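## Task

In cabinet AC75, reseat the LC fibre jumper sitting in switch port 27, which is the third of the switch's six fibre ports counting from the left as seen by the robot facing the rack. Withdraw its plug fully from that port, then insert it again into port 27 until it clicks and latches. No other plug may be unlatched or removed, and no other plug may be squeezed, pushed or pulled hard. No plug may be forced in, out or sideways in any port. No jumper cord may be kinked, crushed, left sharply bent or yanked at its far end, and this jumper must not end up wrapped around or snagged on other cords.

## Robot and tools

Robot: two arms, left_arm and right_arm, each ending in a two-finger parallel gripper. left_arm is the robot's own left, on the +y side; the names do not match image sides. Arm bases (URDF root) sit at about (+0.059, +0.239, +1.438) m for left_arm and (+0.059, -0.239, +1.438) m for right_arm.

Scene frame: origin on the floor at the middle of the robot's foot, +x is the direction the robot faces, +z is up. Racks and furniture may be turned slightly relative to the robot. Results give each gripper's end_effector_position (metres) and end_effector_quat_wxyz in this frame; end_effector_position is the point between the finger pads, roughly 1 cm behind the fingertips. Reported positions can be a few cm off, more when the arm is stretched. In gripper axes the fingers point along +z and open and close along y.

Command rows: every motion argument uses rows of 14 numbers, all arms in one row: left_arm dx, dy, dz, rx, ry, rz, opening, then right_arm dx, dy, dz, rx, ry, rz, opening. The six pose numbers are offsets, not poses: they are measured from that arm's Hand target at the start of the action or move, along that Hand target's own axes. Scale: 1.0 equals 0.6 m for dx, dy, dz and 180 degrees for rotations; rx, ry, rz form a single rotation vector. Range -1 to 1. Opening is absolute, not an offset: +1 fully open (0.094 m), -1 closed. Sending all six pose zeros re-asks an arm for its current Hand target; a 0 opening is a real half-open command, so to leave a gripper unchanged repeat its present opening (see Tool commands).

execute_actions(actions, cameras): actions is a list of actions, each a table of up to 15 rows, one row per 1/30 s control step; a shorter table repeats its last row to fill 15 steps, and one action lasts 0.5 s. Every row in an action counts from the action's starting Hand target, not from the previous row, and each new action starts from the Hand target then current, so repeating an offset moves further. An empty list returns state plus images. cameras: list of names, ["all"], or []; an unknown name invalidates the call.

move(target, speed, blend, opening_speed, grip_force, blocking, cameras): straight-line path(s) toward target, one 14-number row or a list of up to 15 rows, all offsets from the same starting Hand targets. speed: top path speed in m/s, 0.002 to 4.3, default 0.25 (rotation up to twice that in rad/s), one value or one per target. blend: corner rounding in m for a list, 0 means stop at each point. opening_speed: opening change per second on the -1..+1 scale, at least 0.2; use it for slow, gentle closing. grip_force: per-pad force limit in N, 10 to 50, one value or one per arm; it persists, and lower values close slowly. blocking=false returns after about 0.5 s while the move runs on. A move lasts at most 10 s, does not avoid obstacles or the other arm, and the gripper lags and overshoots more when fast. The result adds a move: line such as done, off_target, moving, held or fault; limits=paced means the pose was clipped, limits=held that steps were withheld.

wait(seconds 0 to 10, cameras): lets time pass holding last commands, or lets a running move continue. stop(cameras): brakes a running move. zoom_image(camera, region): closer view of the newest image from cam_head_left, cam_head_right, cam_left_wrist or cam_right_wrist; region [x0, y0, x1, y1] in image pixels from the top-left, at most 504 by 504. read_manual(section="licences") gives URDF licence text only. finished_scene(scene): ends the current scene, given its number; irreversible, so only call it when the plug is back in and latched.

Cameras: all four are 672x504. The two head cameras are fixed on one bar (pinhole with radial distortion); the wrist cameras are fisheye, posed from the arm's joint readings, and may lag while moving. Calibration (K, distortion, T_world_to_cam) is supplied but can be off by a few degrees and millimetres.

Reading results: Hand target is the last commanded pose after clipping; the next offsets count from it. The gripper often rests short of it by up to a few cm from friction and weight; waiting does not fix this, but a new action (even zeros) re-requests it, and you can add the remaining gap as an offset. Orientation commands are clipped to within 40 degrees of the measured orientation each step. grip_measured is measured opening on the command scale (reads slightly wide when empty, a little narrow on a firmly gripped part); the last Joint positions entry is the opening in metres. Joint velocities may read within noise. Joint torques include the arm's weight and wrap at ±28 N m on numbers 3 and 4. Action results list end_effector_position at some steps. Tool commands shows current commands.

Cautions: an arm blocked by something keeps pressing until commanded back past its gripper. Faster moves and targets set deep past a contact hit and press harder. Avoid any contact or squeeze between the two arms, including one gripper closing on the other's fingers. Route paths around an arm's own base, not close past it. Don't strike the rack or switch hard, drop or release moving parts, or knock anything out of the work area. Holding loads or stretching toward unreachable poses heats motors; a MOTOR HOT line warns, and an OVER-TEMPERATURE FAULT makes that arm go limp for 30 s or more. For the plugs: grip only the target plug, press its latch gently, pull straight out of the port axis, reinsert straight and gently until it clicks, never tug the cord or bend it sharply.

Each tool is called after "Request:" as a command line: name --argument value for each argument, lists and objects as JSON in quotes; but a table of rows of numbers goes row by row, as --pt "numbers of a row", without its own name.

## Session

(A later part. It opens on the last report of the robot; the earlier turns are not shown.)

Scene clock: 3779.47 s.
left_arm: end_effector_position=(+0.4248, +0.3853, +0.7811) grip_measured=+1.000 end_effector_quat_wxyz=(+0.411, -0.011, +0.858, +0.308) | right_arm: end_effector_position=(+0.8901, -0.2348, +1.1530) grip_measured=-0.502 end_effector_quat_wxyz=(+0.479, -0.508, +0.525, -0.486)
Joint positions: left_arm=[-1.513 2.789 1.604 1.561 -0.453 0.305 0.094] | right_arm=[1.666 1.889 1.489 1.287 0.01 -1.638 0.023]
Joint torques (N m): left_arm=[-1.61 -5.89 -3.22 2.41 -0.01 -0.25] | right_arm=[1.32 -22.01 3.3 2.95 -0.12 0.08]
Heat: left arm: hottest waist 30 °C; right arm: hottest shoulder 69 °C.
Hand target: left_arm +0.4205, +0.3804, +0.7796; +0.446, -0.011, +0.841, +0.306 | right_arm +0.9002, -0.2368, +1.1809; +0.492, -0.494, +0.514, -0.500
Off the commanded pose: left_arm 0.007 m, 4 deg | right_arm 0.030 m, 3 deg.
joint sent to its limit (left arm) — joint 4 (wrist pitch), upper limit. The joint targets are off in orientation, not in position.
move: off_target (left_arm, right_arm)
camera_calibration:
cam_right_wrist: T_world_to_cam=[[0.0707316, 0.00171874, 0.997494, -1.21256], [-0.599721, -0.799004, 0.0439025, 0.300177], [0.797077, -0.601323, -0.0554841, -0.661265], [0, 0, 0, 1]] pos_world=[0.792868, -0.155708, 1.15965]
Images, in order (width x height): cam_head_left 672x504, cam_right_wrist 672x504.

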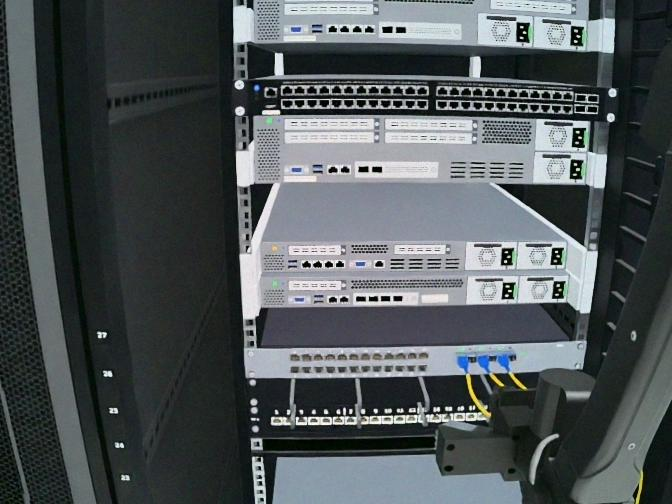

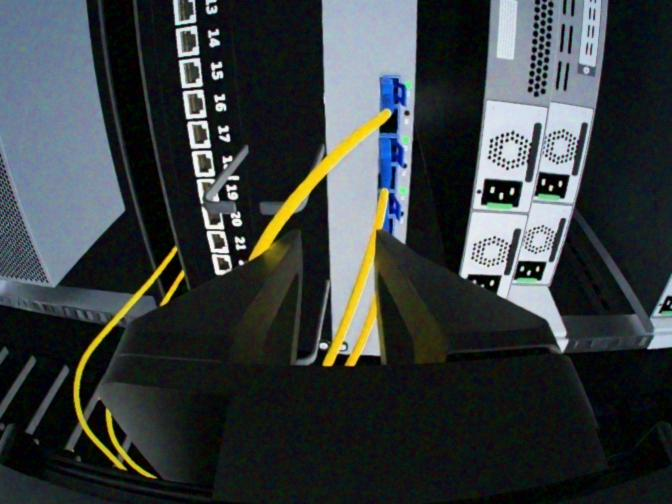

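Request:
move --target '[0,0,0,0,0,0,1,0.002,-0.0275,-0.083,0.006,0,0,-0.5]' --speed 0.05 --cameras '["cam_right_wrist","cam_head_left","cam_head_right"]'

Request:
zoom_image --camera "cam_right_wrist" --region '[220, 60, 460, 400]'

Scene clock: 3796.53 s.
left_arm: end_effector_position=(+0.4248, +0.3853, +0.7811) grip_measured=+1.000 end_effector_quat_wxyz=(+0.411, -0.011, +0.858, +0.308) | right_arm: end_effector_position=(+0.8415, -0.2353, +1.1718) grip_measured=-0.502 end_effector_quat_wxyz=(+0.484, -0.503, +0.521, -0.492)
Joint positions: left_arm=[-1.513 2.789 1.604 1.561 -0.453 0.305 0.094] | right_arm=[1.666 1.833 1.311 1.428 0.01 -1.638 0.023]
Joint torques (N m): left_arm=[-1.2 -6.12 -3.3 2.48 -0.03 -0.25] | right_arm=[1.32 -20.31 2.17 2.95 -0.14 0.08]
Heat: left arm: hottest waist 30 °C; right arm: hottest shoulder 70 °C.
Hand target: left_arm +0.4205, +0.3804, +0.7796; +0.446, -0.011, +0.841, +0.306 | right_arm +0.8506, -0.2368, +1.1982; +0.496, -0.489, +0.509, -0.505
Off the commanded pose: left_arm 0.007 m, 4 deg | right_arm 0.028 m, 3 deg.
joint sent to its limit (left arm) — joint 4 (wrist pitch), upper limit. The joint targets are off in orientation, not in position.
move: off_target (left_arm, right_arm)
camera_calibration:
cam_right_wrist: T_world_to_cam=[[0.051703, 0.00204656, 0.99866, -1.21324], [-0.601672, -0.79807, 0.0327855, 0.284595], [0.797068, -0.602561, -0.0400313, -0.64013], [0, 0, 0, 1]] pos_world=[0.744188, -0.156108, 1.17665]
Images, in order (width x height): cam_head_left 672x504, cam_head_right 672x504, cam_right_wrist 672x504.

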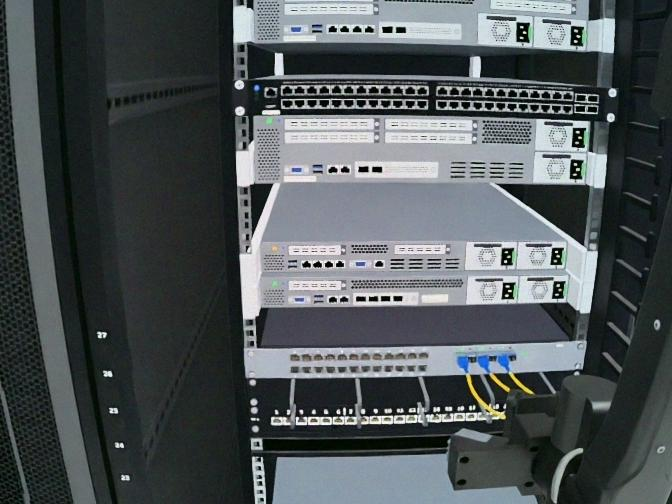

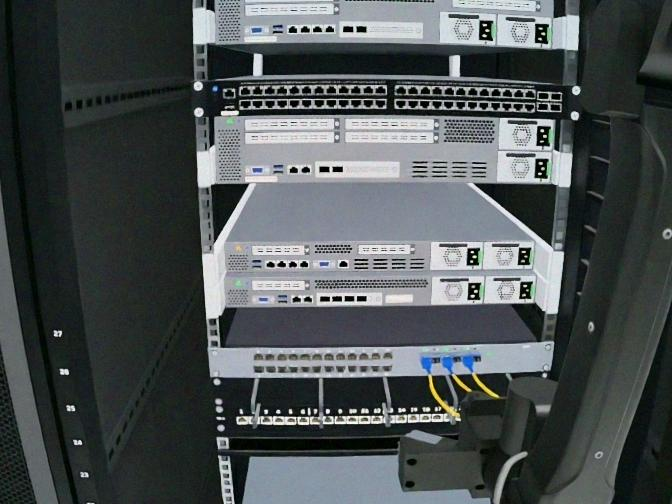

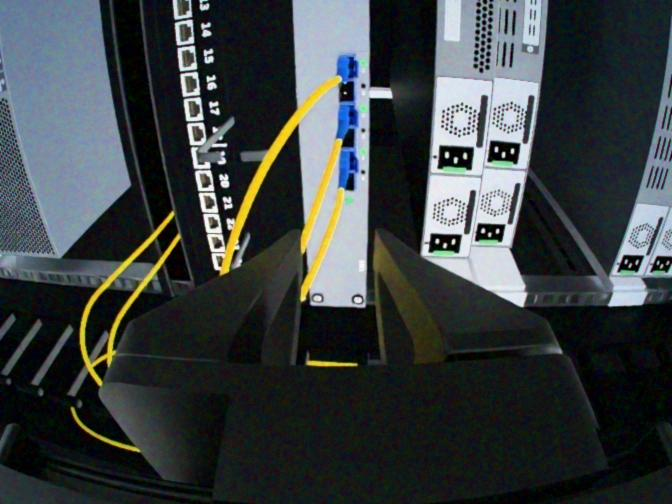

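Scaled by 1.482 from the camera's 672x504 image, which has a finer 960x720 frame.

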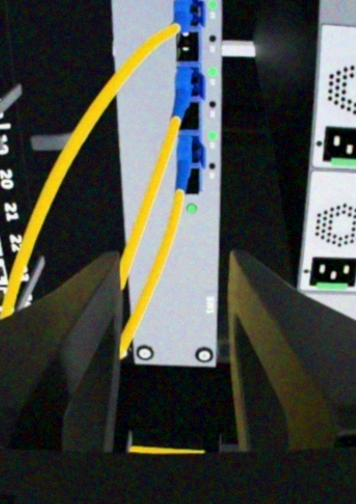

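Request:
move --target '[0,0,0,0,0,0,1,0.003,-0.005,-0.12,0.0,0,0,-0.5]' --speed 0.07 --cameras '["cam_right_wrist","cam_head_left","cam_head_right"]'

Scene clock: 3806.13 s.
left_arm: end_effector_position=(+0.4248, +0.3853, +0.7811) grip_measured=+1.000 end_effector_quat_wxyz=(+0.411, -0.011, +0.858, +0.308) | right_arm: end_effector_position=(+0.7721, -0.2345, +1.1798) grip_measured=-0.502 end_effector_quat_wxyz=(+0.475, -0.513, +0.530, -0.481)
Joint positions: left_arm=[-1.513 2.789 1.604 1.561 -0.453 0.305 0.094] | right_arm=[1.666 1.784 1.092 1.558 0.01 -1.638 0.023]
Joint torques (N m): left_arm=[-1.08 -5.89 -3.14 2.51 -0.01 -0.26] | right_arm=[1.14 -18.37 0.44 2.93 -0.18 0.09]
Heat: left arm: hottest waist 30 °C; right arm: hottest shoulder 69 °C.
Hand target: left_arm +0.4205, +0.3804, +0.7796; +0.446, -0.011, +0.841, +0.306 | right_arm +0.7787, -0.2366, +1.2012; +0.497, -0.489, +0.509, -0.505
Off the commanded pose: left_arm 0.007 m, 4 deg | right_arm 0.022 m, 5 deg.
joint sent to its limit (left arm) — joint 4 (wrist pitch), upper limit. The joint targets are off in orientation, not in position.
joint sent to its limit (right arm) — joint 4 (wrist pitch), upper limit. The joint targets are off in orientation, not in position.
move: off_target (left_arm, right_arm)
camera_calibration:
cam_right_wrist: T_world_to_cam=[[0.0911773, 0.00149599, 0.995834, -1.2449], [-0.597407, -0.799987, 0.0558997, 0.212234], [0.796738, -0.600015, -0.0720469, -0.54541], [0, 0, 0, 1]] pos_world=[0.674846, -0.155607, 1.18855]
Images, in order (width x height): cam_head_left 672x504, cam_head_right 672x504, cam_right_wrist 672x504.

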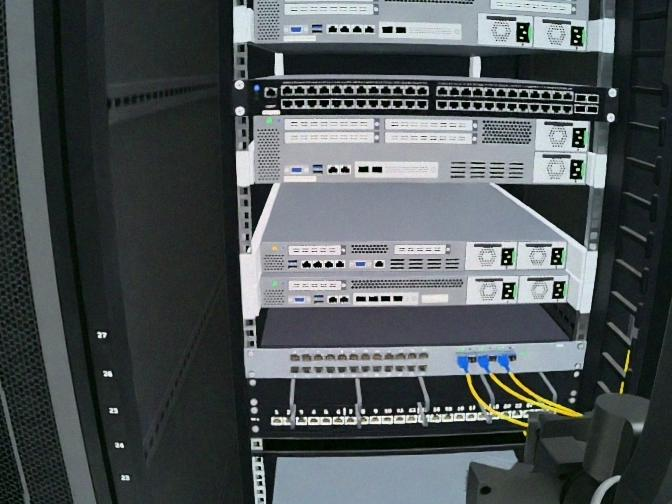

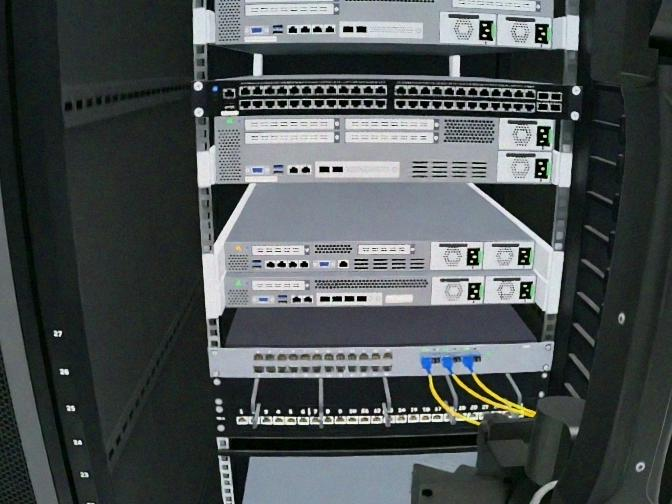

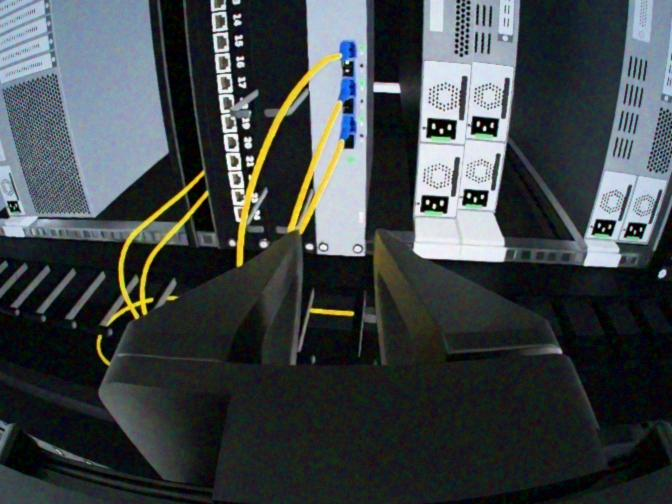

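Request:
move --target '[0,0,0,0,0,0,1,0.003,-0.005,-0.1,0.0,0,0,-0.5]' --speed 0.1 --cameras '["cam_right_wrist","cam_head_left","cam_head_right"]'

Request:
zoom_image --camera "cam_head_left" --region '[440, 340, 640, 460]'

Request:
zoom_image --camera "cam_head_left" --region '[452, 345, 522, 385]'

Request:
zoom_image --camera "cam_right_wrist" --region '[310, 30, 390, 180]'

Scene clock: 3817.17 s.
left_arm: end_effector_position=(+0.4248, +0.3853, +0.7811) grip_measured=+1.000 end_effector_quat_wxyz=(+0.411, -0.011, +0.858, +0.308) | right_arm: end_effector_position=(+0.7121, -0.2338, +1.1850) grip_measured=-0.502 end_effector_quat_wxyz=(+0.444, -0.544, +0.556, -0.445)
Joint positions: left_arm=[-1.513 2.789 1.604 1.561 -0.453 0.305 0.094] | right_arm=[1.666 1.705 0.888 1.558 0.01 -1.638 0.023]
Joint torques (N m): left_arm=[-1.26 -6.3 -3.3 2.4 0 -0.25] | right_arm=[0.79 -17.03 -0.59 2.86 -0.25 0.12]
Heat: left arm: hottest waist 30 °C; right arm: hottest shoulder 66 °C.
Hand target: left_arm +0.4205, +0.3804, +0.7796; +0.446, -0.011, +0.841, +0.306 | right_arm +0.7186, -0.2367, +1.2040; -0.497, +0.489, -0.509, +0.505
Off the commanded pose: left_arm 0.007 m, 4 deg | right_arm 0.020 m, 12 deg.
joint sent to its limit (left arm) — joint 4 (wrist pitch), upper limit. The joint targets are off in orientation, not in position.
joint sent to its limit (right arm) — joint 4 (wrist pitch), upper limit. The joint targets are off in orientation, not in position.
move: off_target (left_arm, right_arm)
camera_calibration:
cam_right_wrist: T_world_to_cam=[[0.214343, 0.000572733, 0.976758, -1.30997], [-0.578164, -0.805921, 0.127347, 0.077003], [0.787263, -0.592022, -0.172412, -0.369266], [0, 0, 0, 1]] pos_world=[0.616013, -0.155805, 1.20606]
Images, in order (width x height): cam_head_left 672x504, cam_head_right 672x504, cam_right_wrist 672x504.

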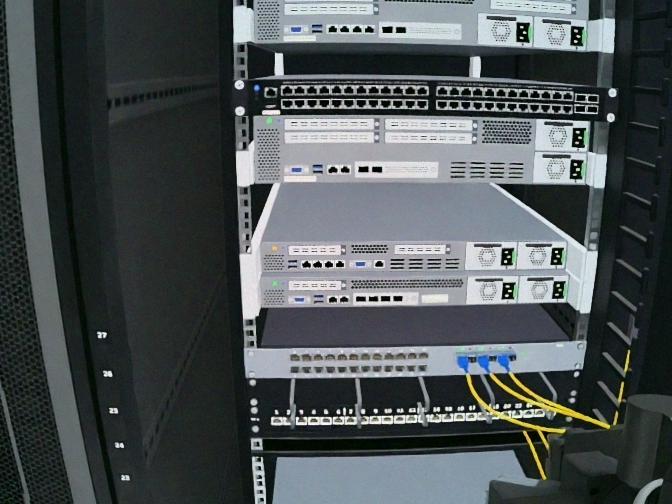

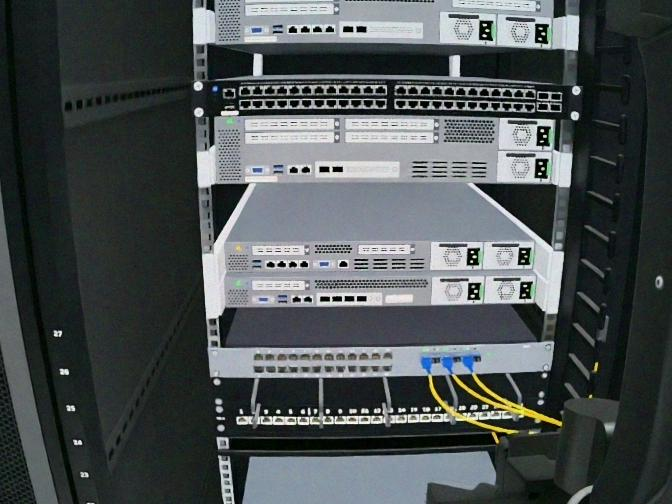

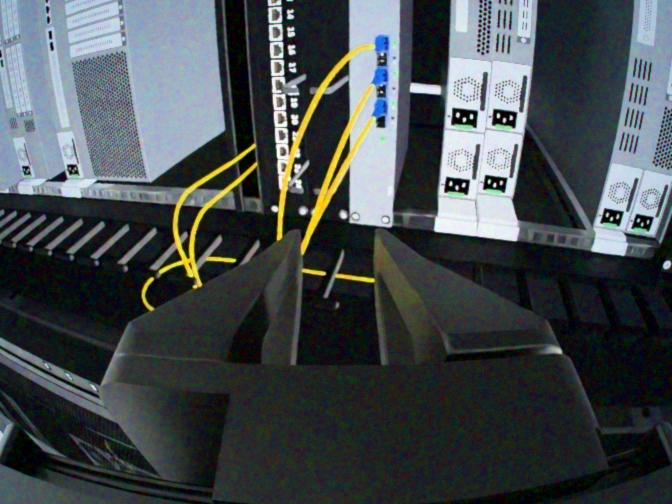

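Scaled by 2.520 from the camera's 672x504 image, which has a finer 960x720 frame.

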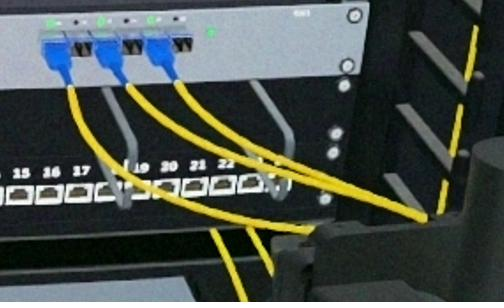

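Scaled by 7.200 from the camera's 672x504 image, which has a finer 960x720 frame.

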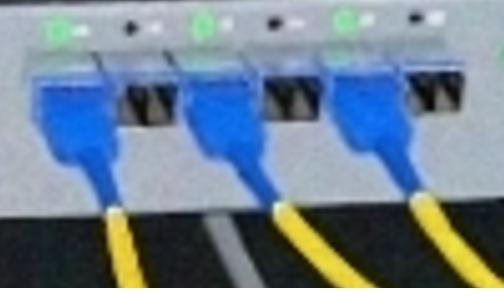

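Scaled by 3.360 from the camera's 672x504 image, which has a finer 960x720 frame.

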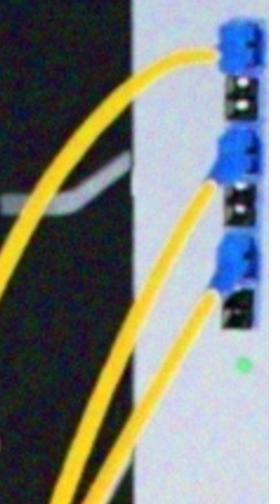

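Request:
finished_scene --scene 2

The scene is finished: the task was done.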